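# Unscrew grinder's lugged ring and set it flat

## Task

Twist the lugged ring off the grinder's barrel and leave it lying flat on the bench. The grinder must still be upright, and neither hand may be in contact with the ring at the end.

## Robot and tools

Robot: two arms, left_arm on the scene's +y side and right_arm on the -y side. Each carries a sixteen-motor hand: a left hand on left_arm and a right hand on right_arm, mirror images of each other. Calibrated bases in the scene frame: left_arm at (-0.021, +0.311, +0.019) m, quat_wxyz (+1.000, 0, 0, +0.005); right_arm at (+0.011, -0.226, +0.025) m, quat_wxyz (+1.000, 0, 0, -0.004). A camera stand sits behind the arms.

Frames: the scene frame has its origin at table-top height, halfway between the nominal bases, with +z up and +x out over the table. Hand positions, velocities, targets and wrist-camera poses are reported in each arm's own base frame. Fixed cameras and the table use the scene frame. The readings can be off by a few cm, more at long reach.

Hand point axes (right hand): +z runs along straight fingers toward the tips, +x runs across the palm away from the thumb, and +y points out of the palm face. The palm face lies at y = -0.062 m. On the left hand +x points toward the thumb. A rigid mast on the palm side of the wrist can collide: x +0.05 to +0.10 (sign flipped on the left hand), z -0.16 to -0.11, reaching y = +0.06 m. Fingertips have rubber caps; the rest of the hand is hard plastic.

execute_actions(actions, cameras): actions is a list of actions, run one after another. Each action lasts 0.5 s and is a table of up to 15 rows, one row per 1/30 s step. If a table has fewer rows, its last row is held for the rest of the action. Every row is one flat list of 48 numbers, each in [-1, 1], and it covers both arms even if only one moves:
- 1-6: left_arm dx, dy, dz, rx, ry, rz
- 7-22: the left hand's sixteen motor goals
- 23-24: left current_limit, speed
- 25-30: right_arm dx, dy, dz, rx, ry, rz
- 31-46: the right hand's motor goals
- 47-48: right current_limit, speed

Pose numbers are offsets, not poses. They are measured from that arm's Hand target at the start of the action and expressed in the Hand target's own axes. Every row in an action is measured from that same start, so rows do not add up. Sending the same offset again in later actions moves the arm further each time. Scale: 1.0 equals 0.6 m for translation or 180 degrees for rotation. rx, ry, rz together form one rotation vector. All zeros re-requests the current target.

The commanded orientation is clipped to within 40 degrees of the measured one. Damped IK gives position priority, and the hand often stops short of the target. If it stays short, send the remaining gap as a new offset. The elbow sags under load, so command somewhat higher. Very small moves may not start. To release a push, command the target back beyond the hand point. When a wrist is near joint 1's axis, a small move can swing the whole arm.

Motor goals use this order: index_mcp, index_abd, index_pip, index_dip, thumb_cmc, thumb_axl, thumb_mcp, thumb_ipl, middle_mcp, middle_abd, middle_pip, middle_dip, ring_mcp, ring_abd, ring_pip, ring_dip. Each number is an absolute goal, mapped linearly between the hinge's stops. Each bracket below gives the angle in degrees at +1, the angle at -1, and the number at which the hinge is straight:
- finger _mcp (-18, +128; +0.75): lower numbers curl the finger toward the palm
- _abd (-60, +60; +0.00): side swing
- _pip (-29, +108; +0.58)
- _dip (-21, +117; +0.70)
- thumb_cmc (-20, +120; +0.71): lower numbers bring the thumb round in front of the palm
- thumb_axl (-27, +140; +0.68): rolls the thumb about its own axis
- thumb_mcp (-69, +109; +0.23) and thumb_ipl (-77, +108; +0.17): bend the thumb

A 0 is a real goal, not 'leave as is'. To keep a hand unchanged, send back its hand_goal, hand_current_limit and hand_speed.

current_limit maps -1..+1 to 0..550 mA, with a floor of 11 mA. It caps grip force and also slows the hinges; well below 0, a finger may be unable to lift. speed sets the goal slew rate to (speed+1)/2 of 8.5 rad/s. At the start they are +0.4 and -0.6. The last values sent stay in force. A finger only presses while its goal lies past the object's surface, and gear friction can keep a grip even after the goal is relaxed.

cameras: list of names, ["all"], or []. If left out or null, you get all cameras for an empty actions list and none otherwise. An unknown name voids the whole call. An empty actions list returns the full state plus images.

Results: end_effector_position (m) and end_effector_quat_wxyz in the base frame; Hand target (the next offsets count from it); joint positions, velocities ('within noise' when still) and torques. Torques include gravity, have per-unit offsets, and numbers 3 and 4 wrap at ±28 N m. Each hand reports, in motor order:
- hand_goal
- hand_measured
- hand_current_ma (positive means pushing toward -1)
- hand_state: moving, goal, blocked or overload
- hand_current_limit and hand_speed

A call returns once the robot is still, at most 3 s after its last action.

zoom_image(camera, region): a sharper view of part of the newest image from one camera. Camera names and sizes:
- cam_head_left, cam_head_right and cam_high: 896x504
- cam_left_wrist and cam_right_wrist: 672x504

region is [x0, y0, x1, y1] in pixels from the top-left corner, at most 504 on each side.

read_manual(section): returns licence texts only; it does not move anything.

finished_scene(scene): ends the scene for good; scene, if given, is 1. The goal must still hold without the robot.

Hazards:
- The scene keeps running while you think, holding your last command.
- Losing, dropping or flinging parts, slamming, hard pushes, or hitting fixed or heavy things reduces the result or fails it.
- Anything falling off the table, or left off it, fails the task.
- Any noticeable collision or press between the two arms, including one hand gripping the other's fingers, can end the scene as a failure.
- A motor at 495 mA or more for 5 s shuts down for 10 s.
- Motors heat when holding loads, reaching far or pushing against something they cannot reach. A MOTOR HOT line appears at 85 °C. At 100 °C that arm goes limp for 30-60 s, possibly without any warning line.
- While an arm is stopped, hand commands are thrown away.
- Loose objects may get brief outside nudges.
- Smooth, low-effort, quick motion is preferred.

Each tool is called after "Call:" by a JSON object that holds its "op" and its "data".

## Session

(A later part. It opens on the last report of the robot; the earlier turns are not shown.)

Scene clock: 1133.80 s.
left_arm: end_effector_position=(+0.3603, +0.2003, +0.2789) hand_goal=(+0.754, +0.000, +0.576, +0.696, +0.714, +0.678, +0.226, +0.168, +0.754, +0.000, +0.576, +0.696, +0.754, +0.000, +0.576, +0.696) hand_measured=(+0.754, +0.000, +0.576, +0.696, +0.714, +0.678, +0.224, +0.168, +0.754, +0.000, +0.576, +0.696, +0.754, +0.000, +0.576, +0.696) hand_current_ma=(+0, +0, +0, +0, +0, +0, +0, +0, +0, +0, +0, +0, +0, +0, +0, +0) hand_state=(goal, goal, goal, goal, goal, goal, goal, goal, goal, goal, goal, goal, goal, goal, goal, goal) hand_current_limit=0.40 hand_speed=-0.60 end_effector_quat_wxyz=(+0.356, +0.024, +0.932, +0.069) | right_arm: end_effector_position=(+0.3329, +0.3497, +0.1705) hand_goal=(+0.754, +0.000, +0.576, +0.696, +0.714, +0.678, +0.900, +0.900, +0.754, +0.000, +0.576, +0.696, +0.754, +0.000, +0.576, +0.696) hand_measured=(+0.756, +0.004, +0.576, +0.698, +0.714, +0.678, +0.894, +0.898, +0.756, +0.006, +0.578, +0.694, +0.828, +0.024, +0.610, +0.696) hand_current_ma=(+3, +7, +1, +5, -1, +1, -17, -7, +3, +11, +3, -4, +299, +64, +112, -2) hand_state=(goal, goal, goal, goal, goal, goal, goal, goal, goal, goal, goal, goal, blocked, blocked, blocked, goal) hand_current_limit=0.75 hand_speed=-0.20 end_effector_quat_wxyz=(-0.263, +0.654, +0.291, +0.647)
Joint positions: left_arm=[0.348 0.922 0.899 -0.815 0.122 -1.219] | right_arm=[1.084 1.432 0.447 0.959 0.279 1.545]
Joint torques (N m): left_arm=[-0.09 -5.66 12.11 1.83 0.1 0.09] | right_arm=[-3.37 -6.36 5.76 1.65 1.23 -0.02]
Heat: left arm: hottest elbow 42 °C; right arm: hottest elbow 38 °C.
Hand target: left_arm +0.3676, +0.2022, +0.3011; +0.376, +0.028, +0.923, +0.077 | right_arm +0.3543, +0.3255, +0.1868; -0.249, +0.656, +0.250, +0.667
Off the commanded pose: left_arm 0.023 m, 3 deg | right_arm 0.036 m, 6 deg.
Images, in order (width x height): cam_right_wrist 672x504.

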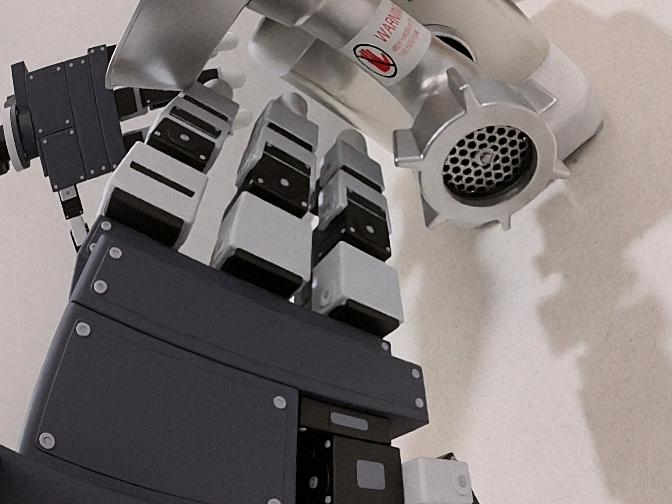

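Call:
{"op": "execute_actions", "data": {"actions": [[[0,0,0,0,0,0,0.754,0,0.576,0.696,0.714,0.678,0.226,0.168,0.754,0,0.576,0.696,0.754,0,0.576,0.696,0.4,-0.6,0,-0.015,0,0,0,0,0.754,0,0.576,0.696,0.714,0.678,0.9,0.9,0.754,0,0.576,0.696,1,0,0.576,0.696,0.75,-0.2]],[[0,0,0,0,0,0,0.754,0,0.576,0.696,0.714,0.678,0.226,0.168,0.754,0,0.576,0.696,0.754,0,0.576,0.696,0.4,-0.6,-0.02,0.005,-0.01,0,0,0,0.754,0,0.576,0.696,0.714,0.678,0.9,0.9,0.754,0,0.576,0.696,1,0,0.576,0.696,0.75,-0.2]],[[0,0,0,0,0,0,0.754,0,0.576,0.696,0.714,0.678,0.226,0.168,0.754,0,0.576,0.696,0.754,0,0.576,0.696,0.4,-0.6,-0.065,0,-0.01,0,0,0,0.754,0,0.576,0.696,0.714,0.678,0.9,0.9,0.754,0,0.576,0.696,1,0,0.576,0.696,0.75,-0.2]],[[0,0,0,0,0,0,0.754,0,0.576,0.696,0.714,0.678,0.226,0.168,0.754,0,0.576,0.696,0.754,0,0.576,0.696,0.4,-0.6,-0.065,0,0,0,0,0,0.754,0,0.576,0.696,0.714,0.678,0.9,0.9,0.754,0,0.576,0.696,1,0,0.576,0.696,0.75,-0.2]],[[0,0,0,0,0,0,0.754,0,0.576,0.696,0.714,0.678,0.226,0.168,0.754,0,0.576,0.696,0.754,0,0.576,0.696,0.4,-0.6,-0.06,0,0,0,0,0,0.754,0,0.576,0.696,0.714,0.678,0.9,0.9,0.754,0,0.576,0.696,1,0,0.576,0.696,0.75,-0.2]]], "cameras": ["cam_right_wrist"]}}

Call:
{"op": "zoom_image", "data": {"camera": "cam_right_wrist", "region": [150, 0, 500, 250]}}

Scene clock: 1141.97 s.
left_arm: end_effector_position=(+0.3603, +0.2003, +0.2789) hand_goal=(+0.754, +0.000, +0.576, +0.696, +0.714, +0.678, +0.226, +0.168, +0.754, +0.000, +0.576, +0.696, +0.754, +0.000, +0.576, +0.696) hand_measured=(+0.754, +0.000, +0.576, +0.696, +0.714, +0.678, +0.224, +0.168, +0.754, +0.000, +0.576, +0.696, +0.754, +0.000, +0.576, +0.696) hand_current_ma=(+0, +0, +0, +0, +0, +0, +0, +0, +0, +0, +0, +0, +0, +0, +0, +0) hand_state=(goal, goal, goal, goal, goal, goal, goal, goal, goal, goal, goal, goal, goal, goal, goal, goal) hand_current_limit=0.40 hand_speed=-0.60 end_effector_quat_wxyz=(+0.356, +0.024, +0.932, +0.069) | right_arm: end_effector_position=(+0.3340, +0.3242, +0.0558) hand_goal=(+0.754, +0.000, +0.576, +0.696, +0.714, +0.678, +0.900, +0.900, +0.754, +0.000, +0.576, +0.696, +1.000, +0.000, +0.576, +0.696) hand_measured=(+0.756, +0.004, +0.578, +0.698, +0.716, +0.680, +0.922, +0.898, +0.764, +0.008, +0.580, +0.694, +1.000, +0.008, +0.578, +0.694) hand_current_ma=(+6, +8, +5, +4, +4, +2, +89, -3, +30, +14, +6, -4, +0, +18, +5, -2) hand_state=(goal, goal, goal, goal, goal, goal, blocked, goal, goal, goal, goal, goal, goal, goal, goal, goal) hand_current_limit=0.75 hand_speed=-0.20 end_effector_quat_wxyz=(-0.247, +0.661, +0.268, +0.656)
Joint positions: left_arm=[0.348 0.922 0.899 -0.815 0.122 -1.219] | right_arm=[1.068 1.921 0.398 1.504 0.323 1.552]
Joint torques (N m): left_arm=[-0.44 -5.25 11.95 1.83 0.12 0.05] | right_arm=[-0.91 -5.13 2.99 2.44 0.18 -0.05]
Heat: left arm: hottest elbow 42 °C; right arm: hottest elbow 38 °C.
Hand target: left_arm +0.3676, +0.2022, +0.3011; +0.376, +0.028, +0.923, +0.077 | right_arm +0.3432, +0.3226, +0.0606; -0.249, +0.656, +0.250, +0.667
Off the commanded pose: left_arm 0.023 m, 3 deg | right_arm 0.010 m, 3 deg.
Images, in order (width x height): cam_right_wrist 672x504.

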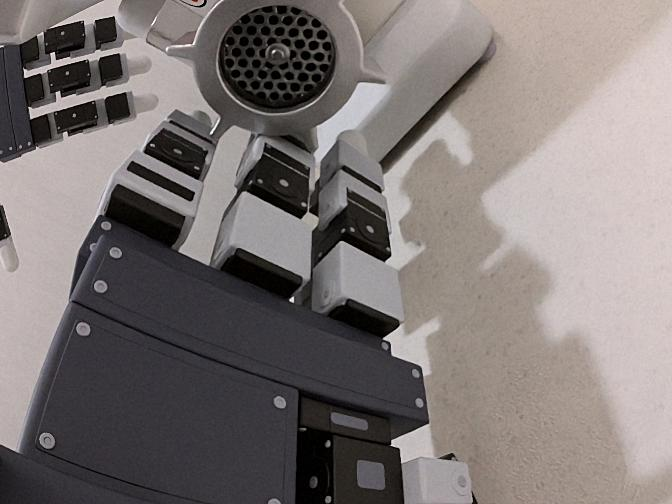

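Scaled by 1.440 from the camera's 672x504 image, which has a finer 960x720 frame.

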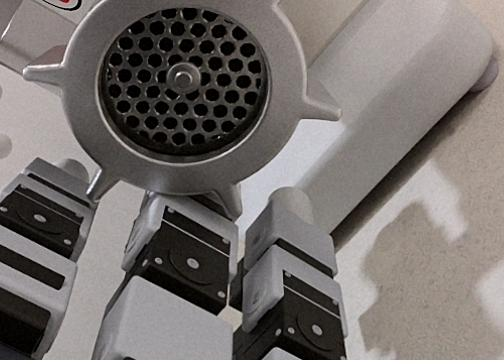

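Call:
{"op": "execute_actions", "data": {"actions": [[[0,0,0,0,0,0,0.754,0,0.576,0.696,0.714,0.678,0.226,0.168,0.754,0,0.576,0.696,0.754,0,0.576,0.696,0.4,-0.6,0.015,-0.1,0,0,0,0,0.754,0,0.576,0.696,0.714,0.678,0.9,0.9,0.754,0,0.576,0.696,1,0,0.576,0.696,0.75,-0.2]],[[0,0,0,0,0,0,0.754,0,0.576,0.696,0.714,0.678,0.226,0.168,0.754,0,0.576,0.696,0.754,0,0.576,0.696,0.4,-0.6,0.1,0,0.01,0,0,0,0.754,0,0.576,0.696,0.714,0.678,0.9,0.9,0.754,0,0.576,0.696,1,0,0.576,0.696,0.75,-0.2]],[[0,0,0,0,0,0,0.754,0,0.576,0.696,0.714,0.678,0.226,0.168,0.754,0,0.576,0.696,0.754,0,0.576,0.696,0.4,-0.6,0.08,0,0.01,0,0,0,0.754,0,0.576,0.696,0.714,0.678,0.9,0.9,0.754,0,0.576,0.696,1,0,0.576,0.696,0.75,-0.2]]], "cameras": ["cam_right_wrist"]}}

Call:
{"op": "zoom_image", "data": {"camera": "cam_right_wrist", "region": [280, 0, 560, 230]}}

Scene clock: 1149.87 s.
left_arm: end_effector_position=(+0.3603, +0.2003, +0.2789) hand_goal=(+0.754, +0.000, +0.576, +0.696, +0.714, +0.678, +0.226, +0.168, +0.754, +0.000, +0.576, +0.696, +0.754, +0.000, +0.576, +0.696) hand_measured=(+0.754, +0.000, +0.576, +0.696, +0.714, +0.678, +0.224, +0.168, +0.754, +0.000, +0.576, +0.696, +0.754, +0.000, +0.576, +0.696) hand_current_ma=(+0, +0, +0, +0, +0, +0, +0, +0, +0, +0, +0, +0, +0, +0, +0, +0) hand_state=(goal, goal, goal, goal, goal, goal, goal, goal, goal, goal, goal, goal, goal, goal, goal, goal) hand_current_limit=0.40 hand_speed=-0.60 end_effector_quat_wxyz=(+0.356, +0.024, +0.932, +0.069) | right_arm: end_effector_position=(+0.3009, +0.3635, +0.1553) hand_goal=(+0.754, +0.000, +0.576, +0.696, +0.714, +0.678, +0.900, +0.900, +0.754, +0.000, +0.576, +0.696, +1.000, +0.000, +0.576, +0.696) hand_measured=(+0.756, +0.004, +0.578, +0.698, +0.716, +0.680, +0.898, +0.898, +0.756, +0.010, +0.578, +0.694, +1.000, +0.008, +0.578, +0.694) hand_current_ma=(+3, +8, +4, +4, +3, +3, -5, -3, +6, +22, +5, -4, +0, +18, +4, -2) hand_state=(goal, goal, goal, goal, goal, goal, goal, goal, goal, goal, goal, goal, goal, goal, goal, goal) hand_current_limit=0.75 hand_speed=-0.20 end_effector_quat_wxyz=(-0.239, +0.667, +0.268, +0.653)
Joint positions: left_arm=[0.348 0.922 0.899 -0.815 0.122 -1.219] | right_arm=[1.218 1.503 0.466 0.999 0.486 1.557]
Joint torques (N m): left_arm=[-0.67 -6.18 11.97 1.95 0.13 0.04] | right_arm=[-0.56 -5.36 8.47 1.28 -0.02 -0.09]
Heat: left arm: hottest elbow 42 °C; right arm: hottest elbow 38 °C.
Hand target: left_arm +0.3676, +0.2022, +0.3011; +0.376, +0.028, +0.923, +0.077 | right_arm +0.3109, +0.3751, +0.1774; -0.249, +0.656, +0.250, +0.667
Off the commanded pose: left_arm 0.023 m, 3 deg | right_arm 0.027 m, 3 deg.
Images, in order (width x height): cam_right_wrist 672x504.

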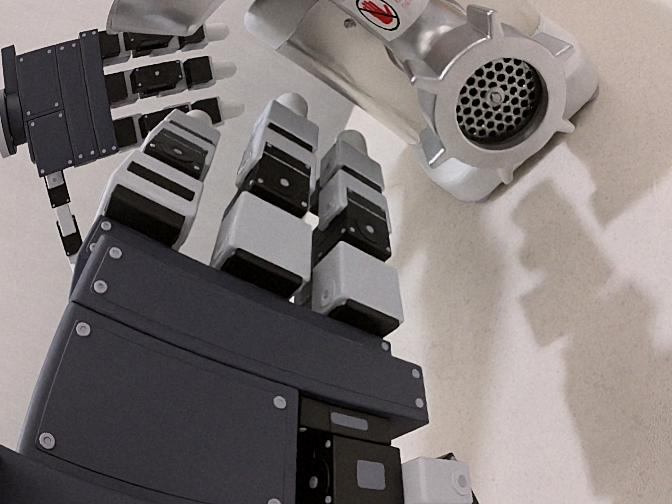

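Scaled by 1.800 from the camera's 672x504 image, which has a finer 960x720 frame.

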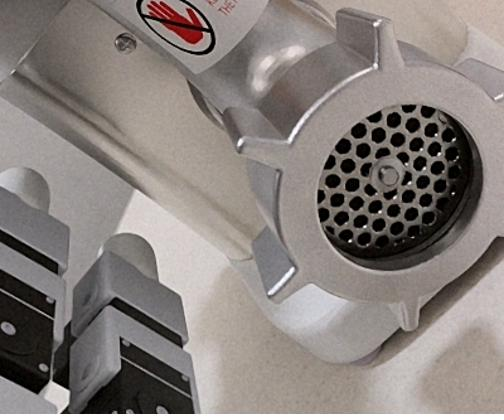

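Call:
{"op": "execute_actions", "data": {"actions": [[[0,0,0,0,0,0,0.754,0,0.576,0.696,0.714,0.678,0.226,0.168,0.754,0,0.576,0.696,0.754,0,0.576,0.696,0.4,-0.6,0,0.108,0,0,0,0,0.754,0,0.576,0.696,0.714,0.678,0.9,0.9,0.754,0,0.576,0.696,1,0,0.576,0.696,0.75,-0.2]],[[0,0,0,0,0,0,0.754,0,0.576,0.696,0.714,0.678,0.226,0.168,0.754,0,0.576,0.696,0.754,0,0.576,0.696,0.4,-0.6,-0.06,0,0,0,0,0,0.754,0,0.576,0.696,0.714,0.678,0.9,0.9,0.754,0,0.576,0.696,1,0,0.576,0.696,0.75,-0.2]],[[0,0,0,0,0,0,0.754,0,0.576,0.696,0.714,0.678,0.226,0.168,0.754,0,0.576,0.696,0.754,0,0.576,0.696,0.4,-0.6,-0.06,0,0,0,0,0,0.754,0,0.576,0.696,0.714,0.678,0.9,0.9,0.754,0,0.576,0.696,1,0,0.576,0.696,0.75,-0.2]],[[0,0,0,0,0,0,0.754,0,0.576,0.696,0.714,0.678,0.226,0.168,0.754,0,0.576,0.696,0.754,0,0.576,0.696,0.4,-0.6,-0.058,0,0,0,0,0,0.754,0,0.576,0.696,0.714,0.678,0.9,0.9,0.754,0,0.576,0.696,1,0,0.576,0.696,0.75,-0.2]],[[0,0,0,0,0,0,0.754,0,0.576,0.696,0.714,0.678,0.226,0.168,0.754,0,0.576,0.696,0.754,0,0.576,0.696,0.4,-0.6,0.01,-0.108,0,0,0,0,0.754,0,0.576,0.696,0.714,0.678,0.9,0.9,0.754,0,0.576,0.696,1,0,0.576,0.696,0.75,-0.2]],[[0,0,0,0,0,0,0.754,0,0.576,0.696,0.714,0.678,0.226,0.168,0.754,0,0.576,0.696,0.754,0,0.576,0.696,0.4,-0.6,0.09,0,0,0,0,0,0.754,0,0.576,0.696,0.714,0.678,0.9,0.9,0.754,0,0.576,0.696,1,0,0.576,0.696,0.75,-0.2]],[[0,0,0,0,0,0,0.754,0,0.576,0.696,0.714,0.678,0.226,0.168,0.754,0,0.576,0.696,0.754,0,0.576,0.696,0.4,-0.6,0.078,0,0,0,0,0,0.754,0,0.576,0.696,0.714,0.678,0.9,0.9,0.754,0,0.576,0.696,1,0,0.576,0.696,0.75,-0.2]]], "cameras": ["cam_right_wrist"]}}

Call:
{"op": "zoom_image", "data": {"camera": "cam_right_wrist", "region": [280, 0, 560, 230]}}

Scene clock: 1161.33 s.
left_arm: end_effector_position=(+0.3603, +0.2003, +0.2789) hand_goal=(+0.754, +0.000, +0.576, +0.696, +0.714, +0.678, +0.226, +0.168, +0.754, +0.000, +0.576, +0.696, +0.754, +0.000, +0.576, +0.696) hand_measured=(+0.754, +0.000, +0.576, +0.696, +0.714, +0.678, +0.224, +0.168, +0.754, +0.000, +0.576, +0.696, +0.754, +0.000, +0.576, +0.696) hand_current_ma=(+0, +0, +0, +0, +0, +0, +0, +0, +0, +0, +0, +0, +0, +0, +0, +0) hand_state=(goal, goal, goal, goal, goal, goal, goal, goal, goal, goal, goal, goal, goal, goal, goal, goal) hand_current_limit=0.40 hand_speed=-0.60 end_effector_quat_wxyz=(+0.356, +0.024, +0.932, +0.069) | right_arm: end_effector_position=(+0.3065, +0.3611, +0.1558) hand_goal=(+0.754, +0.000, +0.576, +0.696, +0.714, +0.678, +0.900, +0.900, +0.754, +0.000, +0.576, +0.696, +1.000, +0.000, +0.576, +0.696) hand_measured=(+0.756, +0.004, +0.578, +0.698, +0.714, +0.678, +0.898, +0.898, +0.756, +0.010, +0.578, +0.694, +1.000, +0.006, +0.578, +0.694) hand_current_ma=(+3, +5, +3, +4, +0, +2, -5, -3, +6, +21, +4, -4, +0, +11, +4, -4) hand_state=(goal, goal, goal, goal, goal, goal, goal, goal, goal, goal, goal, goal, goal, goal, goal, goal) hand_current_limit=0.75 hand_speed=-0.20 end_effector_quat_wxyz=(-0.236, +0.668, +0.264, +0.654)
Joint positions: left_arm=[0.348 0.922 0.899 -0.815 0.122 -1.219] | right_arm=[1.203 1.504 0.469 0.999 0.48 1.557]
Joint torques (N m): left_arm=[-0.56 -6.18 12.12 2.03 0.11 0.08] | right_arm=[0.62 -5.42 8.25 1.29 0.23 -0.09]
Heat: left arm: hottest elbow 43 °C; right arm: hottest elbow 39 °C.
Hand target: left_arm +0.3676, +0.2022, +0.3011; +0.376, +0.028, +0.923, +0.077 | right_arm +0.3109, +0.3751, +0.1774; -0.249, +0.656, +0.250, +0.667
Off the commanded pose: left_arm 0.023 m, 3 deg | right_arm 0.026 m, 3 deg.
Images, in order (width x height): cam_right_wrist 672x504.

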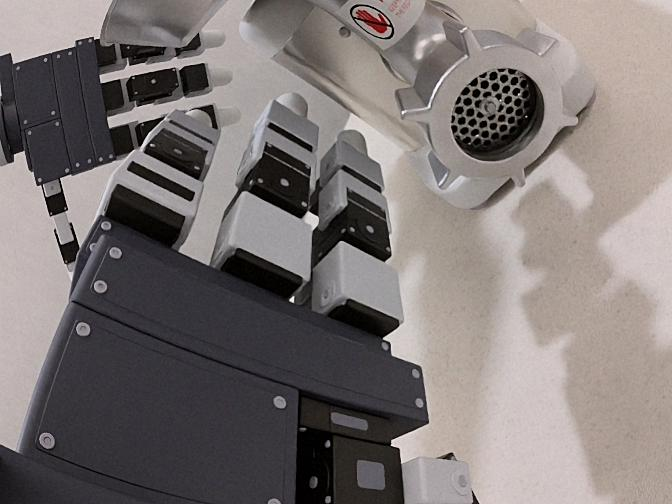

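Scaled by 1.800 from the camera's 672x504 image, which has a finer 960x720 frame.

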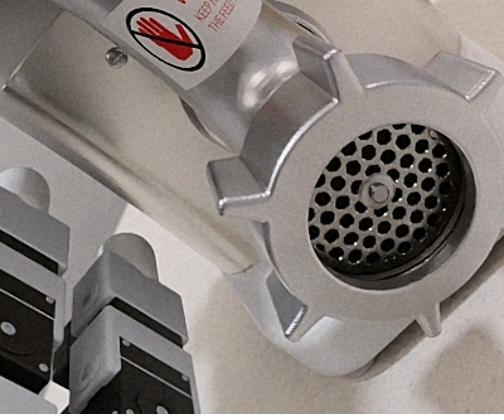

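Call:
{"op": "execute_actions", "data": {"actions": [[[0,0,0,0,0,0,0.754,0,0.576,0.696,0.714,0.678,0.226,0.168,0.754,0,0.576,0.696,0.754,0,0.576,0.696,0.4,-0.6,0.01,0.108,0,0,0,0,0.754,0,0.576,0.696,0.714,0.678,0.9,0.9,0.754,0,0.576,0.696,1,0,0.576,0.696,0.75,-0.2]],[[0,0,0,0,0,0,0.754,0,0.576,0.696,0.714,0.678,0.226,0.168,0.754,0,0.576,0.696,0.754,0,0.576,0.696,0.4,-0.6,-0.07,0,0,0,0,0,0.754,0,0.576,0.696,0.714,0.678,0.9,0.9,0.754,0,0.576,0.696,1,0,0.576,0.696,0.75,-0.2]],[[0,0,0,0,0,0,0.754,0,0.576,0.696,0.714,0.678,0.226,0.168,0.754,0,0.576,0.696,0.754,0,0.576,0.696,0.4,-0.6,-0.06,0,0,0,0,0,0.754,0,0.576,0.696,0.714,0.678,0.9,0.9,0.754,0,0.576,0.696,1,0,0.576,0.696,0.75,-0.2]],[[0,0,0,0,0,0,0.754,0,0.576,0.696,0.714,0.678,0.226,0.168,0.754,0,0.576,0.696,0.754,0,0.576,0.696,0.4,-0.6,-0.058,0,0,0,0,0,0.754,0,0.576,0.696,0.714,0.678,0.9,0.9,0.754,0,0.576,0.696,1,0,0.576,0.696,0.75,-0.2]],[[0,0,0,0,0,0,0.754,0,0.576,0.696,0.714,0.678,0.226,0.168,0.754,0,0.576,0.696,0.754,0,0.576,0.696,0.4,-0.6,0.01,-0.108,0,0,0,0,0.754,0,0.576,0.696,0.714,0.678,0.9,0.9,0.754,0,0.576,0.696,1,0,0.576,0.696,0.75,-0.2]],[[0,0,0,0,0,0,0.754,0,0.576,0.696,0.714,0.678,0.226,0.168,0.754,0,0.576,0.696,0.754,0,0.576,0.696,0.4,-0.6,0.09,0,0,0,0,0,0.754,0,0.576,0.696,0.714,0.678,0.9,0.9,0.754,0,0.576,0.696,1,0,0.576,0.696,0.75,-0.2]],[[0,0,0,0,0,0,0.754,0,0.576,0.696,0.714,0.678,0.226,0.168,0.754,0,0.576,0.696,0.754,0,0.576,0.696,0.4,-0.6,0.078,0,0,0,0,0,0.754,0,0.576,0.696,0.714,0.678,0.9,0.9,0.754,0,0.576,0.696,1,0,0.576,0.696,0.75,-0.2]]], "cameras": ["cam_right_wrist"]}}

Call:
{"op": "zoom_image", "data": {"camera": "cam_right_wrist", "region": [280, 0, 560, 230]}}

Scene clock: 1169.83 s.
left_arm: end_effector_position=(+0.3603, +0.2003, +0.2789) hand_goal=(+0.754, +0.000, +0.576, +0.696, +0.714, +0.678, +0.226, +0.168, +0.754, +0.000, +0.576, +0.696, +0.754, +0.000, +0.576, +0.696) hand_measured=(+0.754, +0.000, +0.576, +0.696, +0.714, +0.678, +0.224, +0.168, +0.754, +0.000, +0.576, +0.696, +0.754, +0.000, +0.576, +0.696) hand_current_ma=(+0, +0, +0, +0, +0, +0, +0, +0, +0, +0, +0, +0, +0, +0, +0, +0) hand_state=(goal, goal, goal, goal, goal, goal, goal, goal, goal, goal, goal, goal, goal, goal, goal, goal) hand_current_limit=0.40 hand_speed=-0.60 end_effector_quat_wxyz=(+0.356, +0.024, +0.932, +0.069) | right_arm: end_effector_position=(+0.3065, +0.3611, +0.1557) hand_goal=(+0.754, +0.000, +0.576, +0.696, +0.714, +0.678, +0.900, +0.900, +0.754, +0.000, +0.576, +0.696, +1.000, +0.000, +0.576, +0.696) hand_measured=(+0.756, +0.004, +0.578, +0.698, +0.714, +0.678, +0.898, +0.898, +0.756, +0.008, +0.578, +0.694, +1.000, +0.008, +0.578, +0.694) hand_current_ma=(+2, +5, +3, +4, -1, +2, -5, -3, +6, +19, +4, -4, +0, +19, +4, -5) hand_state=(goal, goal, goal, goal, goal, goal, goal, goal, goal, goal, goal, goal, goal, goal, goal, goal) hand_current_limit=0.75 hand_speed=-0.20 end_effector_quat_wxyz=(-0.237, +0.668, +0.264, +0.654)
Joint positions: left_arm=[0.348 0.922 0.899 -0.815 0.122 -1.219] | right_arm=[1.203 1.504 0.469 0.999 0.48 1.559]
Joint torques (N m): left_arm=[-0.15 -5.95 12.19 1.8 0.1 0.06] | right_arm=[0.67 -5.36 8.27 1.31 0.22 -0.1]
Heat: left arm: hottest elbow 43 °C; right arm: hottest elbow 39 °C.
Hand target: left_arm +0.3676, +0.2022, +0.3011; +0.376, +0.028, +0.923, +0.077 | right_arm +0.3109, +0.3751, +0.1774; -0.249, +0.656, +0.250, +0.667
Off the commanded pose: left_arm 0.023 m, 3 deg | right_arm 0.026 m, 3 deg.
Images, in order (width x height): cam_right_wrist 672x504.

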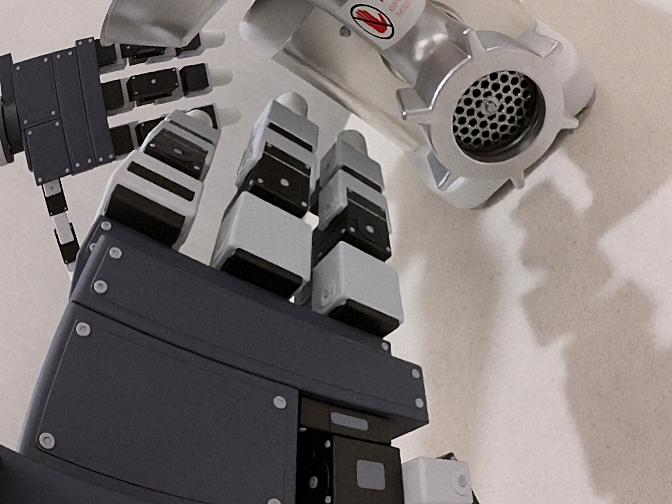

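Scaled by 1.800 from the camera's 672x504 image, which has a finer 960x720 frame.

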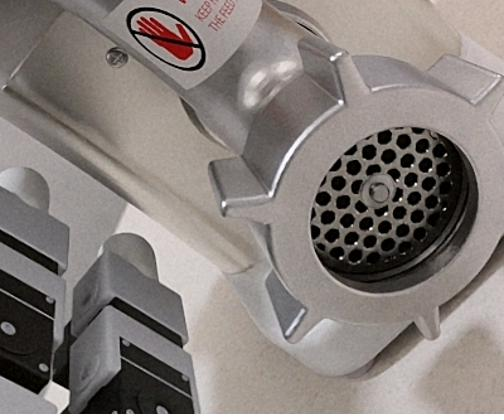

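Call:
{"op": "zoom_image", "data": {"camera": "cam_right_wrist", "region": [440, 50, 560, 170]}}

Scaled by 4.200 from the camera's 672x504 image, which has a finer 960x720 frame.

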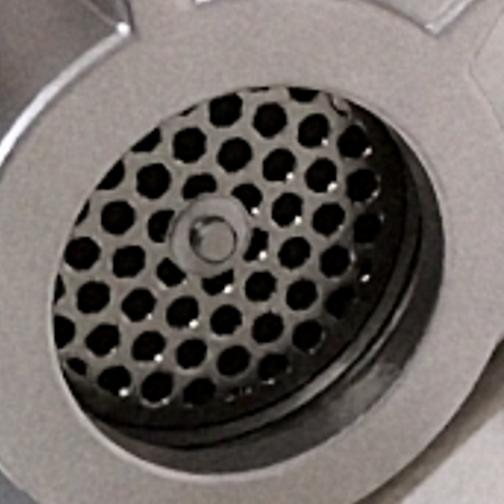

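Call:
{"op": "execute_actions", "data": {"actions": [[[0,0,0,0,0,0,0.754,0,0.576,0.696,0.714,0.678,0.226,0.168,0.754,0,0.576,0.696,0.754,0,0.576,0.696,0.4,-0.6,-0.04,0,0.01,0,0,-0.045,0.754,0,0.576,0.696,-0.829,0.678,0.2,-0.4,0.754,0,0.576,0.696,0.9,0,0.576,0.696,0.75,-0.4]],[[0,0,0,0,0,0,0.754,0,0.576,0.696,0.714,0.678,0.226,0.168,0.754,0,0.576,0.696,0.754,0,0.576,0.696,0.4,-0.6,-0.035,0.02,0.015,0,0,0,0.754,0,0.576,0.696,-0.829,0.678,0,-0.48,0.754,0,0.576,0.696,0.9,0,0.576,0.696,0.75,-0.4]]], "cameras": ["cam_right_wrist"]}}

Call:
{"op": "zoom_image", "data": {"camera": "cam_right_wrist", "region": [280, 0, 560, 230]}}

Scene clock: 1218.67 s.
left_arm: end_effector_position=(+0.3603, +0.2003, +0.2789) hand_goal=(+0.754, +0.000, +0.576, +0.696, +0.714, +0.678, +0.226, +0.168, +0.754, +0.000, +0.576, +0.696, +0.754, +0.000, +0.576, +0.696) hand_measured=(+0.754, +0.000, +0.576, +0.696, +0.714, +0.678, +0.224, +0.168, +0.754, +0.000, +0.576, +0.696, +0.754, +0.000, +0.576, +0.696) hand_current_ma=(+0, +0, +0, +0, +0, +0, +0, +0, +0, +0, +0, +0, +0, +0, +0, +0) hand_state=(goal, goal, goal, goal, goal, goal, goal, goal, goal, goal, goal, goal, goal, goal, goal, goal) hand_current_limit=0.40 hand_speed=-0.60 end_effector_quat_wxyz=(+0.356, +0.024, +0.932, +0.069) | right_arm: end_effector_position=(+0.3206, +0.3631, +0.1120) hand_goal=(+0.754, +0.000, +0.576, +0.696, -0.828, +0.678, +0.000, -0.480, +0.754, +0.000, +0.576, +0.696, +0.900, +0.000, +0.576, +0.696) hand_measured=(+0.756, +0.004, +0.578, +0.698, -0.812, +0.678, +0.000, -0.478, +0.756, +0.008, +0.578, +0.694, +0.902, +0.008, +0.578, +0.694) hand_current_ma=(+3, +5, +3, +4, +44, +1, +1, +5, +6, +19, +4, -4, +6, +19, +4, -5) hand_state=(goal, goal, goal, goal, goal, goal, goal, goal, goal, goal, goal, goal, goal, goal, goal, goal) hand_current_limit=0.75 hand_speed=-0.40 end_effector_quat_wxyz=(-0.195, +0.655, +0.313, +0.660)
Joint positions: left_arm=[0.348 0.922 0.899 -0.815 0.122 -1.219] | right_arm=[1.168 1.71 0.47 1.18 0.434 1.437]
Joint torques (N m): left_arm=[-0.67 -6.24 11.95 1.84 0.13 0.02] | right_arm=[-0.73 -5.89 6.78 2.5 0.01 -0.37]
Heat: left arm: hottest elbow 43 °C; right arm: hottest elbow 40 °C.
Hand target: left_arm +0.3676, +0.2022, +0.3011; +0.376, +0.028, +0.923, +0.077 | right_arm +0.3326, +0.3740, +0.1346; -0.201, +0.637, +0.295, +0.683
Off the commanded pose: left_arm 0.023 m, 3 deg | right_arm 0.028 m, 4 deg.
Images, in order (width x height): cam_right_wrist 672x504.

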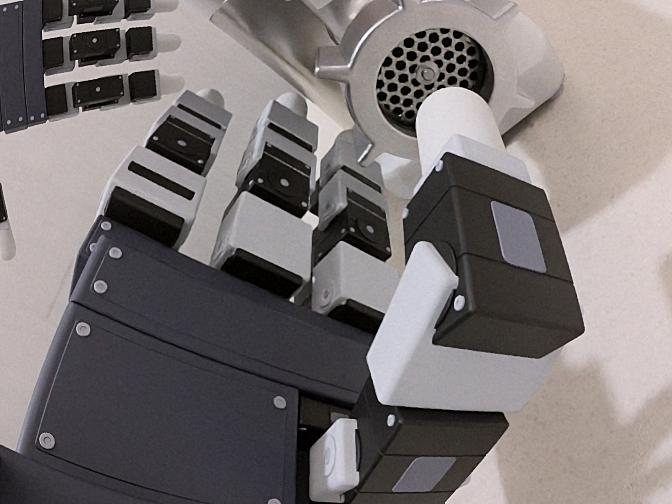

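Scaled by 1.800 from the camera's 672x504 image, which has a finer 960x720 frame.

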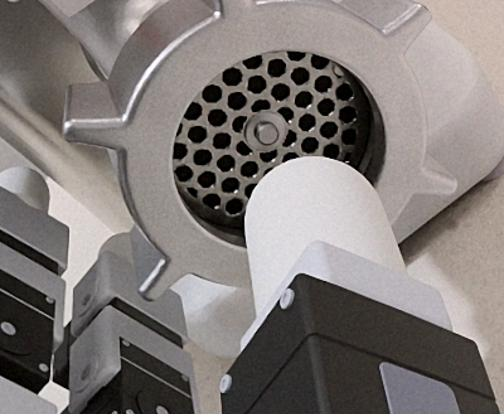

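Call:
{"op": "execute_actions", "data": {"actions": [[[0,0,0,0,0,0,0.754,0,0.576,0.696,0.714,0.678,0.226,0.168,0.754,0,0.576,0.696,0.754,0,0.576,0.696,0.4,-0.6,-0.015,0.045,0,0,0,0,0.754,0,0.576,0.696,-0.829,0.678,0,-0.48,0.754,0,0.576,0.696,0.9,0,0.576,0.696,0.75,-0.4]]], "cameras": ["cam_right_wrist"]}}

Call:
{"op": "zoom_image", "data": {"camera": "cam_right_wrist", "region": [250, 0, 530, 230]}}

Scene clock: 1225.73 s.
left_arm: end_effector_position=(+0.3603, +0.2003, +0.2789) hand_goal=(+0.754, +0.000, +0.576, +0.696, +0.714, +0.678, +0.226, +0.168, +0.754, +0.000, +0.576, +0.696, +0.754, +0.000, +0.576, +0.696) hand_measured=(+0.754, +0.000, +0.576, +0.696, +0.714, +0.678, +0.224, +0.168, +0.754, +0.000, +0.576, +0.696, +0.754, +0.000, +0.576, +0.696) hand_current_ma=(+0, +0, +0, +0, +0, +0, +0, +0, +0, +0, +0, +0, +0, +0, +0, +0) hand_state=(goal, goal, goal, goal, goal, goal, goal, goal, goal, goal, goal, goal, goal, goal, goal, goal) hand_current_limit=0.40 hand_speed=-0.60 end_effector_quat_wxyz=(+0.356, +0.024, +0.932, +0.069) | right_arm: end_effector_position=(+0.3422, +0.3546, +0.1170) hand_goal=(+0.754, +0.000, +0.576, +0.696, -0.828, +0.678, +0.000, -0.480, +0.754, +0.000, +0.576, +0.696, +0.900, +0.000, +0.576, +0.696) hand_measured=(+0.762, +0.004, +0.576, +0.698, -0.814, +0.678, +0.000, -0.478, +0.756, +0.008, +0.578, +0.694, +0.902, +0.008, +0.578, +0.694) hand_current_ma=(+20, +5, -2, +4, +41, +1, +1, +4, +2, +19, +3, -4, +2, +19, +3, -5) hand_state=(goal, goal, goal, goal, goal, goal, goal, goal, goal, goal, goal, goal, goal, goal, goal, goal) hand_current_limit=0.75 hand_speed=-0.40 end_effector_quat_wxyz=(-0.205, +0.648, +0.307, +0.666)
Joint positions: left_arm=[0.348 0.922 0.899 -0.815 0.122 -1.219] | right_arm=[1.097 1.711 0.47 1.211 0.357 1.437]
Joint torques (N m): left_arm=[-0.67 -6.59 12.05 1.73 0.09 0.03] | right_arm=[-0.91 -5.54 4.77 2.58 0.05 -0.34]
Heat: left arm: hottest elbow 43 °C; right arm: hottest elbow 40 °C.
Hand target: left_arm +0.3676, +0.2022, +0.3011; +0.376, +0.028, +0.923, +0.077 | right_arm +0.3512, +0.3530, +0.1297; -0.201, +0.637, +0.295, +0.683
Off the commanded pose: left_arm 0.023 m, 3 deg | right_arm 0.016 m, 3 deg.
Images, in order (width x height): cam_right_wrist 672x504.

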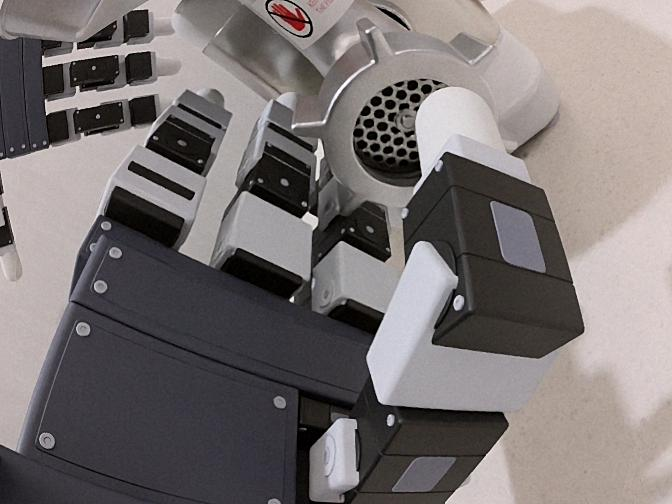

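Scaled by 1.800 from the camera's 672x504 image, which has a finer 960x720 frame.

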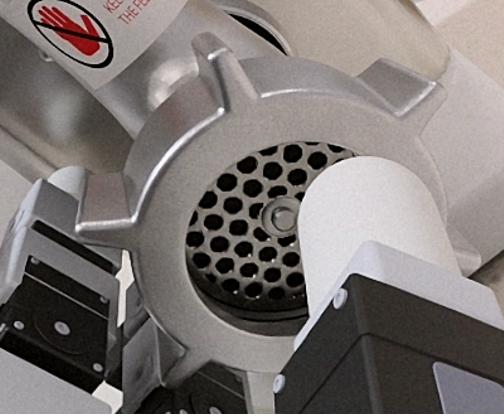

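Call:
{"op": "execute_actions", "data": {"actions": [[[0,0,0,0,0,0,0.754,0,0.576,0.696,0.714,0.678,0.226,0.168,0.754,0,0.576,0.696,0.754,0,0.576,0.696,0.4,-0.6,-0.026,-0.003,0,0,0,0,0.754,0,0.576,0.696,-0.829,0.678,0,-0.48,0.754,0,0.576,0.696,0.9,0,0.576,0.696,0.75,-0.4]]], "cameras": ["cam_right_wrist"]}}

Call:
{"op": "zoom_image", "data": {"camera": "cam_right_wrist", "region": [250, 0, 530, 230]}}

Scene clock: 1230.90 s.
left_arm: end_effector_position=(+0.3603, +0.2003, +0.2789) hand_goal=(+0.754, +0.000, +0.576, +0.696, +0.714, +0.678, +0.226, +0.168, +0.754, +0.000, +0.576, +0.696, +0.754, +0.000, +0.576, +0.696) hand_measured=(+0.754, +0.000, +0.576, +0.696, +0.714, +0.678, +0.224, +0.168, +0.754, +0.000, +0.576, +0.696, +0.754, +0.000, +0.576, +0.696) hand_current_ma=(+0, +0, +0, +0, +0, +0, +0, +0, +0, +0, +0, +0, +0, +0, +0, +0) hand_state=(goal, goal, goal, goal, goal, goal, goal, goal, goal, goal, goal, goal, goal, goal, goal, goal) hand_current_limit=0.40 hand_speed=-0.60 end_effector_quat_wxyz=(+0.356, +0.024, +0.932, +0.069) | right_arm: end_effector_position=(+0.3429, +0.3543, +0.1003) hand_goal=(+0.754, +0.000, +0.576, +0.696, -0.828, +0.678, +0.000, -0.480, +0.754, +0.000, +0.576, +0.696, +0.900, +0.000, +0.576, +0.696) hand_measured=(+0.760, +0.004, +0.576, +0.698, -0.814, +0.678, +0.000, -0.478, +0.756, +0.008, +0.578, +0.694, +0.902, +0.008, +0.578, +0.694) hand_current_ma=(+15, +5, -2, +4, +41, +1, +1, +4, +2, +19, +3, -4, +2, +19, +3, -5) hand_state=(goal, goal, goal, goal, goal, goal, goal, goal, goal, goal, goal, goal, goal, goal, goal, goal) hand_current_limit=0.75 hand_speed=-0.40 end_effector_quat_wxyz=(-0.204, +0.649, +0.307, +0.666)
Joint positions: left_arm=[0.348 0.922 0.899 -0.815 0.122 -1.219] | right_arm=[1.096 1.779 0.472 1.275 0.357 1.437]
Joint torques (N m): left_arm=[-0.79 -6.42 12.21 1.7 0.07 -0.02] | right_arm=[-0.67 -6.12 4.31 2.55 -0.02 -0.35]
Heat: left arm: hottest elbow 43 °C; right arm: hottest elbow 40 °C.
Hand target: left_arm +0.3676, +0.2022, +0.3011; +0.376, +0.028, +0.923, +0.077 | right_arm +0.3517, +0.3528, +0.1140; -0.201, +0.637, +0.295, +0.683
Off the commanded pose: left_arm 0.023 m, 3 deg | right_arm 0.016 m, 3 deg.
Images, in order (width x height): cam_right_wrist 672x504.

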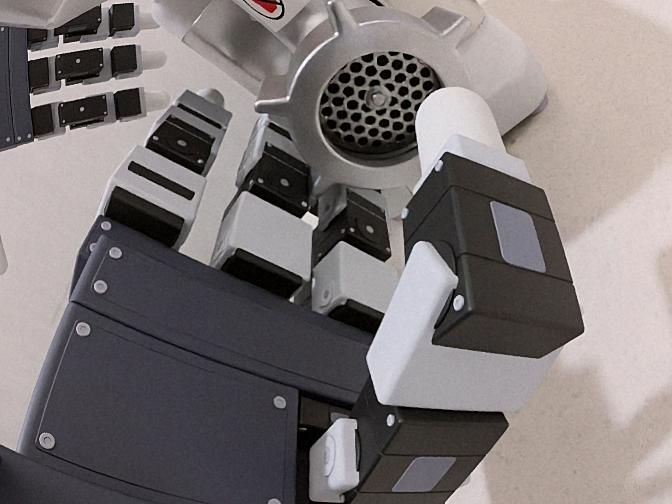

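Scaled by 1.800 from the camera's 672x504 image, which has a finer 960x720 frame.

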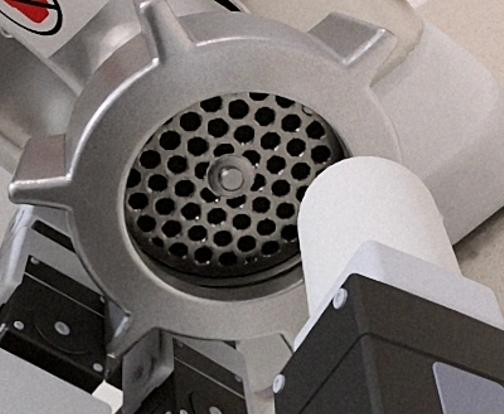

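Call:
{"op": "execute_actions", "data": {"actions": [[[0,0,0,0,0,0,0.754,0,0.576,0.696,0.714,0.678,0.226,0.168,0.754,0,0.576,0.696,0.754,0,0.576,0.696,0.4,-0.6,0,0.022,0,0,0,0,0.754,0,0.576,0.696,-0.829,0.678,0,-0.48,0.754,0,0.576,0.696,0.9,0,0.576,0.696,0.75,-0.4]],[[0,0,0,0,0,0,0.754,0,0.576,0.696,0.714,0.678,0.226,0.168,0.754,0,0.576,0.696,0.754,0,0.576,0.696,0.4,-0.6,0.004,0,0.045,0,0,0,0.754,0,0.576,0.696,-0.829,0.678,0,-0.48,0.754,0,0.576,0.696,0.9,0,0.576,0.696,0.75,-0.4]]], "cameras": ["cam_right_wrist"]}}

Call:
{"op": "zoom_image", "data": {"camera": "cam_right_wrist", "region": [250, 0, 530, 280]}}

Scene clock: 1235.17 s.
left_arm: end_effector_position=(+0.3603, +0.2003, +0.2789) hand_goal=(+0.754, +0.000, +0.576, +0.696, +0.714, +0.678, +0.226, +0.168, +0.754, +0.000, +0.576, +0.696, +0.754, +0.000, +0.576, +0.696) hand_measured=(+0.754, +0.000, +0.576, +0.696, +0.714, +0.678, +0.224, +0.168, +0.754, +0.000, +0.576, +0.696, +0.754, +0.000, +0.576, +0.696) hand_current_ma=(+0, +0, +0, +0, +0, +0, +0, +0, +0, +0, +0, +0, +0, +0, +0, +0) hand_state=(goal, goal, goal, goal, goal, goal, goal, goal, goal, goal, goal, goal, goal, goal, goal, goal) hand_current_limit=0.40 hand_speed=-0.60 end_effector_quat_wxyz=(+0.356, +0.024, +0.932, +0.069) | right_arm: end_effector_position=(+0.3590, +0.3625, +0.1047) hand_goal=(+0.754, +0.000, +0.576, +0.696, -0.828, +0.678, +0.000, -0.480, +0.754, +0.000, +0.576, +0.696, +0.900, +0.000, +0.576, +0.696) hand_measured=(+0.758, +0.004, +0.576, +0.698, -0.814, +0.678, +0.000, -0.478, +0.776, +0.008, +0.576, +0.694, +0.900, +0.008, +0.578, +0.694) hand_current_ma=(+8, +5, -2, +4, +41, +1, +1, +4, +71, +19, -1, -4, +1, +19, +3, -5) hand_state=(goal, goal, goal, goal, goal, goal, goal, goal, blocked, goal, goal, goal, goal, goal, goal, goal) hand_current_limit=0.75 hand_speed=-0.40 end_effector_quat_wxyz=(-0.216, +0.642, +0.313, +0.665)
Joint positions: left_arm=[0.348 0.922 0.899 -0.815 0.122 -1.219] | right_arm=[1.054 1.78 0.501 1.257 0.286 1.437]
Joint torques (N m): left_arm=[-0.21 -5.36 12.1 1.76 0.1 0.03] | right_arm=[-2.02 -6.3 6.54 1.37 0.52 -0.33]
Heat: left arm: hottest elbow 43 °C; right arm: hottest elbow 40 °C.
Hand target: left_arm +0.3676, +0.2022, +0.3011; +0.376, +0.028, +0.923, +0.077 | right_arm +0.3803, +0.3610, +0.1187; -0.201, +0.637, +0.295, +0.683
Off the commanded pose: left_arm 0.023 m, 3 deg | right_arm 0.026 m, 3 deg.
Images, in order (width x height): cam_right_wrist 672x504.

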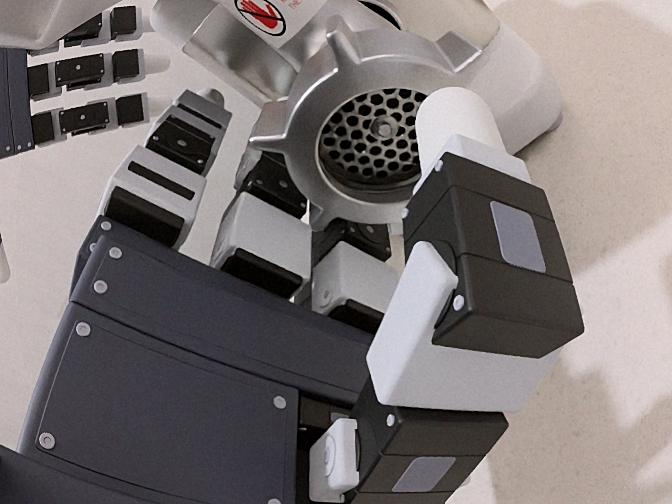

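Scaled by 1.800 from the camera's 672x504 image, which has a finer 960x720 frame.

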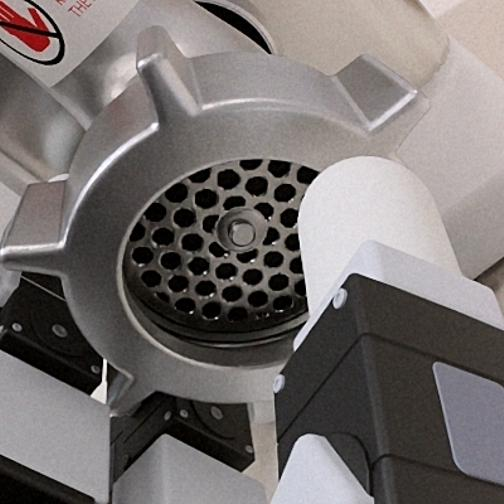

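Call:
{"op": "execute_actions", "data": {"actions": [[[0,0,0,0,0,0,0.754,0,0.576,0.696,0.714,0.678,0.226,0.168,0.754,0,0.576,0.696,0.754,0,0.576,0.696,0.4,-0.6,0,0,0.012,0,0,0,0.754,0,0.576,0.696,-0.829,0.678,-0.393,-0.211,0.754,0,0.576,0.696,0.9,0,0.576,0.696,0.75,-0.4]],[[0,0,0,0,0,0,0.754,0,0.576,0.696,0.714,0.678,0.226,0.168,0.754,0,0.576,0.696,0.754,0,0.576,0.696,0.4,-0.6,0,0,0,0,0,0,0.754,0,0.576,0.696,-0.829,0.678,-0.618,0.005,0.754,0,0.576,0.696,0.9,0,0.576,0.696,0.75,-0.4]]], "cameras": ["cam_right_wrist"]}}

Scene clock: 1239.73 s.
left_arm: end_effector_position=(+0.3603, +0.2003, +0.2789) hand_goal=(+0.754, +0.000, +0.576, +0.696, +0.714, +0.678, +0.226, +0.168, +0.754, +0.000, +0.576, +0.696, +0.754, +0.000, +0.576, +0.696) hand_measured=(+0.754, +0.000, +0.576, +0.696, +0.714, +0.678, +0.224, +0.168, +0.754, +0.000, +0.576, +0.696, +0.754, +0.000, +0.576, +0.696) hand_current_ma=(+0, +0, +0, +0, +0, +0, +0, +0, +0, +0, +0, +0, +0, +0, +0, +0) hand_state=(goal, goal, goal, goal, goal, goal, goal, goal, goal, goal, goal, goal, goal, goal, goal, goal) hand_current_limit=0.40 hand_speed=-0.60 end_effector_quat_wxyz=(+0.356, +0.024, +0.932, +0.069) | right_arm: end_effector_position=(+0.3600, +0.3631, +0.1040) hand_goal=(+0.754, +0.000, +0.576, +0.696, -0.828, +0.678, -0.618, +0.006, +0.754, +0.000, +0.576, +0.696, +0.900, +0.000, +0.576, +0.696) hand_measured=(+0.758, +0.004, +0.576, +0.698, -0.818, +0.680, -0.618, +0.002, +0.776, +0.008, +0.576, +0.694, +0.900, +0.008, +0.578, +0.694) hand_current_ma=(+8, +5, -2, +4, +29, +4, +0, -10, +70, +19, -1, -4, +1, +19, +3, -5) hand_state=(goal, goal, goal, goal, goal, goal, goal, goal, blocked, goal, goal, goal, goal, goal, goal, goal) hand_current_limit=0.75 hand_speed=-0.40 end_effector_quat_wxyz=(-0.215, +0.643, +0.314, +0.664)
Joint positions: left_arm=[0.348 0.922 0.899 -0.815 0.122 -1.219] | right_arm=[1.053 1.782 0.504 1.252 0.285 1.437]
Joint torques (N m): left_arm=[-0.15 -5.89 11.96 1.85 0.12 0.03] | right_arm=[-2.14 -5.83 7.57 1.21 0.33 -0.32]
Heat: left arm: hottest elbow 43 °C; right arm: hottest elbow 40 °C.
Hand target: left_arm +0.3676, +0.2022, +0.3011; +0.376, +0.028, +0.923, +0.077 | right_arm +0.3857, +0.3658, +0.1188; -0.201, +0.637, +0.295, +0.683
Off the commanded pose: left_arm 0.023 m, 3 deg | right_arm 0.030 m, 4 deg.
Images, in order (width x height): cam_right_wrist 672x504.

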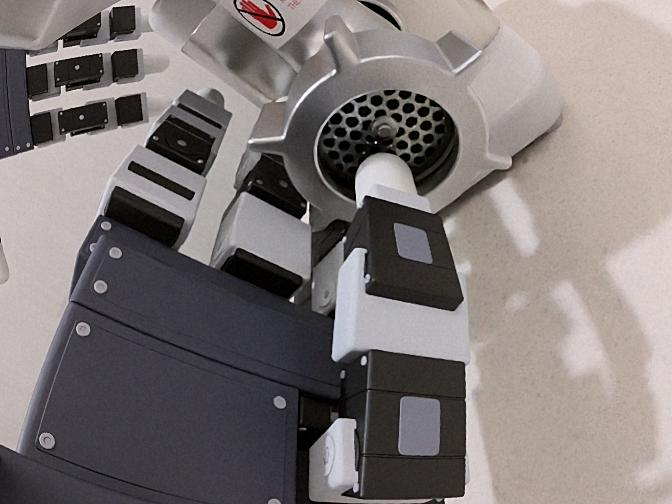

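Call:
{"op": "execute_actions", "data": {"actions": [[[0,0,0,0,0,0,0.754,0,0.576,0.696,0.714,0.678,0.226,0.168,0.754,0,0.576,0.696,0.754,0,0.576,0.696,0.4,-0.6,0,0,0,0,0,0,0.754,0,0.576,0.696,-0.829,0.678,-0.73,-0.15,0.754,0,0.576,0.696,0.9,0,0.576,0.696,0.6,-0.5]]], "cameras": ["cam_right_wrist"]}}

Call:
{"op": "zoom_image", "data": {"camera": "cam_right_wrist", "region": [220, 0, 540, 280]}}

Scene clock: 1242.03 s.
left_arm: end_effector_position=(+0.3603, +0.2003, +0.2789) hand_goal=(+0.754, +0.000, +0.576, +0.696, +0.714, +0.678, +0.226, +0.168, +0.754, +0.000, +0.576, +0.696, +0.754, +0.000, +0.576, +0.696) hand_measured=(+0.754, +0.000, +0.576, +0.696, +0.714, +0.678, +0.224, +0.168, +0.754, +0.000, +0.576, +0.696, +0.754, +0.000, +0.576, +0.696) hand_current_ma=(+0, +0, +0, +0, +0, +0, +0, +0, +0, +0, +0, +0, +0, +0, +0, +0) hand_state=(goal, goal, goal, goal, goal, goal, goal, goal, goal, goal, goal, goal, goal, goal, goal, goal) hand_current_limit=0.40 hand_speed=-0.60 end_effector_quat_wxyz=(+0.356, +0.024, +0.932, +0.069) | right_arm: end_effector_position=(+0.3684, +0.3598, +0.1088) hand_goal=(+0.754, +0.000, +0.576, +0.696, -0.828, +0.678, -0.730, -0.150, +0.754, +0.000, +0.576, +0.696, +0.900, +0.000, +0.576, +0.696) hand_measured=(+0.758, +0.004, +0.576, +0.698, -0.824, +0.682, -0.648, -0.096, +0.780, +0.006, +0.574, +0.694, +0.900, +0.008, +0.578, +0.694) hand_current_ma=(+11, +5, -2, +4, +10, +8, +421, +268, +86, +13, -4, -4, +0, +19, +3, -5) hand_state=(goal, goal, goal, goal, goal, goal, blocked, blocked, blocked, goal, goal, goal, goal, goal, goal, goal) hand_current_limit=0.60 hand_speed=-0.50 end_effector_quat_wxyz=(-0.206, +0.641, +0.310, +0.671)
Joint positions: left_arm=[0.348 0.922 0.899 -0.815 0.122 -1.219] | right_arm=[1.036 1.782 0.515 1.252 0.288 1.422]
Joint torques (N m): left_arm=[-0.67 -6.18 12.18 1.96 0.11 0.09] | right_arm=[-1.2 -5.89 7.06 1.17 0.15 -0.24]
Heat: left arm: hottest elbow 43 °C; right arm: hottest elbow 40 °C.
Hand target: left_arm +0.3676, +0.2022, +0.3011; +0.376, +0.028, +0.923, +0.077 | right_arm +0.3857, +0.3658, +0.1188; -0.201, +0.637, +0.295, +0.683
Off the commanded pose: left_arm 0.023 m, 3 deg | right_arm 0.021 m, 2 deg.
Images, in order (width x height): cam_right_wrist 672x504.

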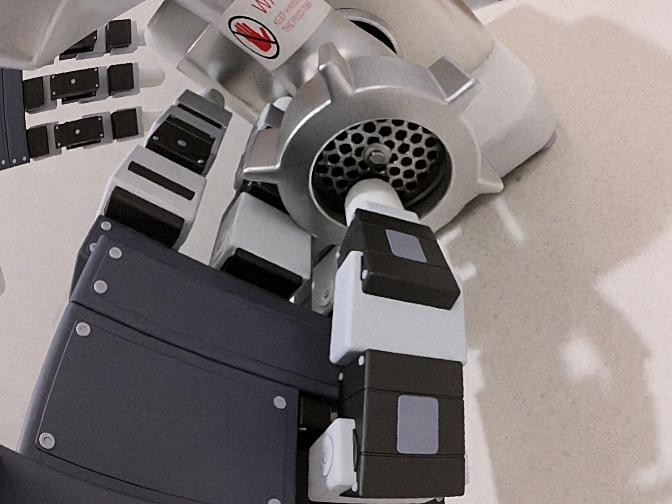

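Scaled by 1.575 from the camera's 672x504 image, which has a finer 960x720 frame.

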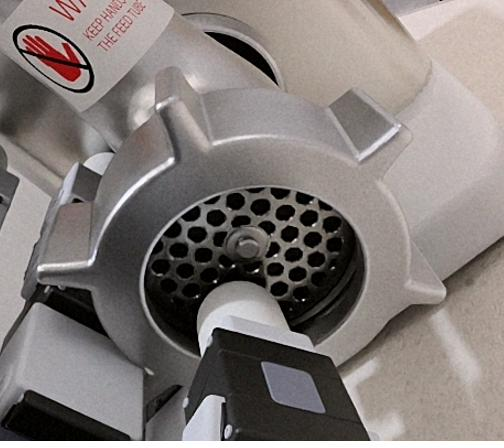

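Call:
{"op": "execute_actions", "data": {"actions": [[[0,0,0,0,0,0,0.754,0,0.576,0.696,0.714,0.678,0.226,0.168,0.754,0,0.576,0.696,0.754,0,0.576,0.696,0.4,-0.6,0.028,-0.003,0,0,0,-0.083,0.754,0,0.576,0.696,-0.829,0.678,-0.73,-0.15,0.754,0,0.576,0.696,0.9,0,0.576,0.696,0.6,-0.5]],[[0,0,0,0,0,0,0.754,0,0.576,0.696,0.714,0.678,0.226,0.168,0.754,0,0.576,0.696,0.754,0,0.576,0.696,0.4,-0.6,0.0153,-0.0027,0,0,0,-0.083,0.754,0,0.576,0.696,-0.829,0.678,-0.73,-0.15,0.754,0,0.576,0.696,0.9,0,0.576,0.696,0.6,-0.5]]], "cameras": ["cam_right_wrist"]}}

Call:
{"op": "zoom_image", "data": {"camera": "cam_right_wrist", "region": [220, 0, 540, 280]}}

Scene clock: 1253.83 s.
left_arm: end_effector_position=(+0.3603, +0.2003, +0.2789) hand_goal=(+0.754, +0.000, +0.576, +0.696, +0.714, +0.678, +0.226, +0.168, +0.754, +0.000, +0.576, +0.696, +0.754, +0.000, +0.576, +0.696) hand_measured=(+0.754, +0.000, +0.576, +0.696, +0.714, +0.678, +0.224, +0.168, +0.754, +0.000, +0.576, +0.696, +0.754, +0.000, +0.576, +0.696) hand_current_ma=(+0, +0, +0, +0, +0, +0, +0, +0, +0, +0, +0, +0, +0, +0, +0, +0) hand_state=(goal, goal, goal, goal, goal, goal, goal, goal, goal, goal, goal, goal, goal, goal, goal, goal) hand_current_limit=0.40 hand_speed=-0.60 end_effector_quat_wxyz=(+0.356, +0.024, +0.932, +0.069) | right_arm: end_effector_position=(+0.3646, +0.3655, +0.1254) hand_goal=(+0.754, +0.000, +0.576, +0.696, -0.828, +0.678, -0.730, -0.150, +0.754, +0.000, +0.576, +0.696, +0.900, +0.000, +0.576, +0.696) hand_measured=(+0.772, +0.004, +0.576, +0.698, -0.824, +0.682, -0.650, -0.102, +0.768, +0.006, +0.574, +0.694, +0.902, +0.008, +0.578, +0.694) hand_current_ma=(+56, +5, -2, +4, +9, +14, +417, +237, +40, +13, -2, -4, +6, +19, +3, -5) hand_state=(goal, goal, goal, goal, goal, goal, blocked, blocked, goal, goal, goal, goal, goal, goal, goal, goal) hand_current_limit=0.60 hand_speed=-0.50 end_effector_quat_wxyz=(-0.024, +0.551, +0.470, +0.689)
Joint positions: left_arm=[0.348 0.922 0.899 -0.815 0.122 -1.219] | right_arm=[1.039 1.858 0.519 1.289 0.297 0.914]
Joint torques (N m): left_arm=[-0.32 -5.83 11.88 1.89 0.1 0.06] | right_arm=[-0.73 -6.18 6.57 2.36 0.18 -0.27]
Heat: left arm: hottest elbow 43 °C; right arm: hottest elbow 40 °C.
Hand target: left_arm +0.3676, +0.2022, +0.3011; +0.376, +0.028, +0.923, +0.077 | right_arm +0.3792, +0.3726, +0.1429; -0.018, +0.539, +0.450, +0.712
Off the commanded pose: left_arm 0.023 m, 3 deg | right_arm 0.024 m, 4 deg.
Images, in order (width x height): cam_right_wrist 672x504.

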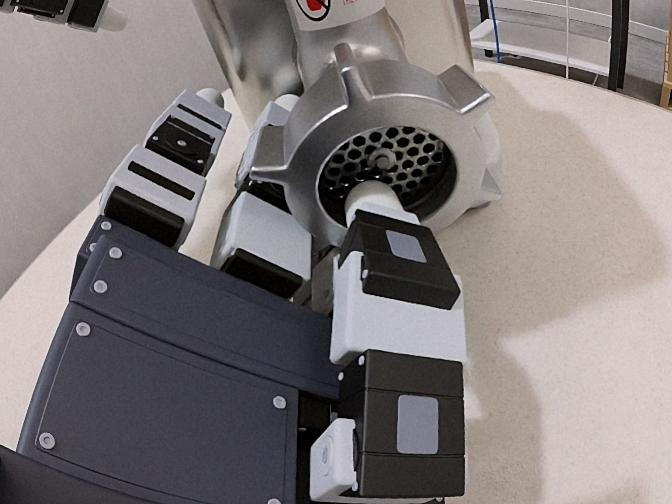

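Scaled by 1.575 from the camera's 672x504 image, which has a finer 960x720 frame.

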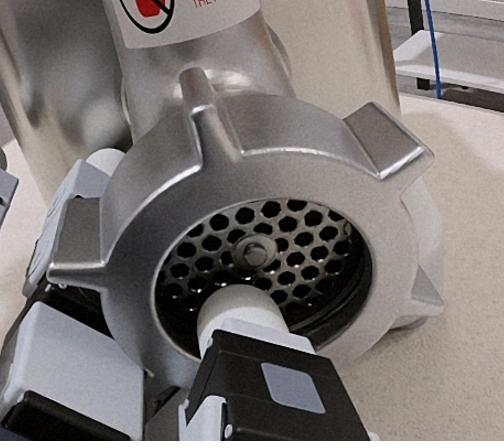

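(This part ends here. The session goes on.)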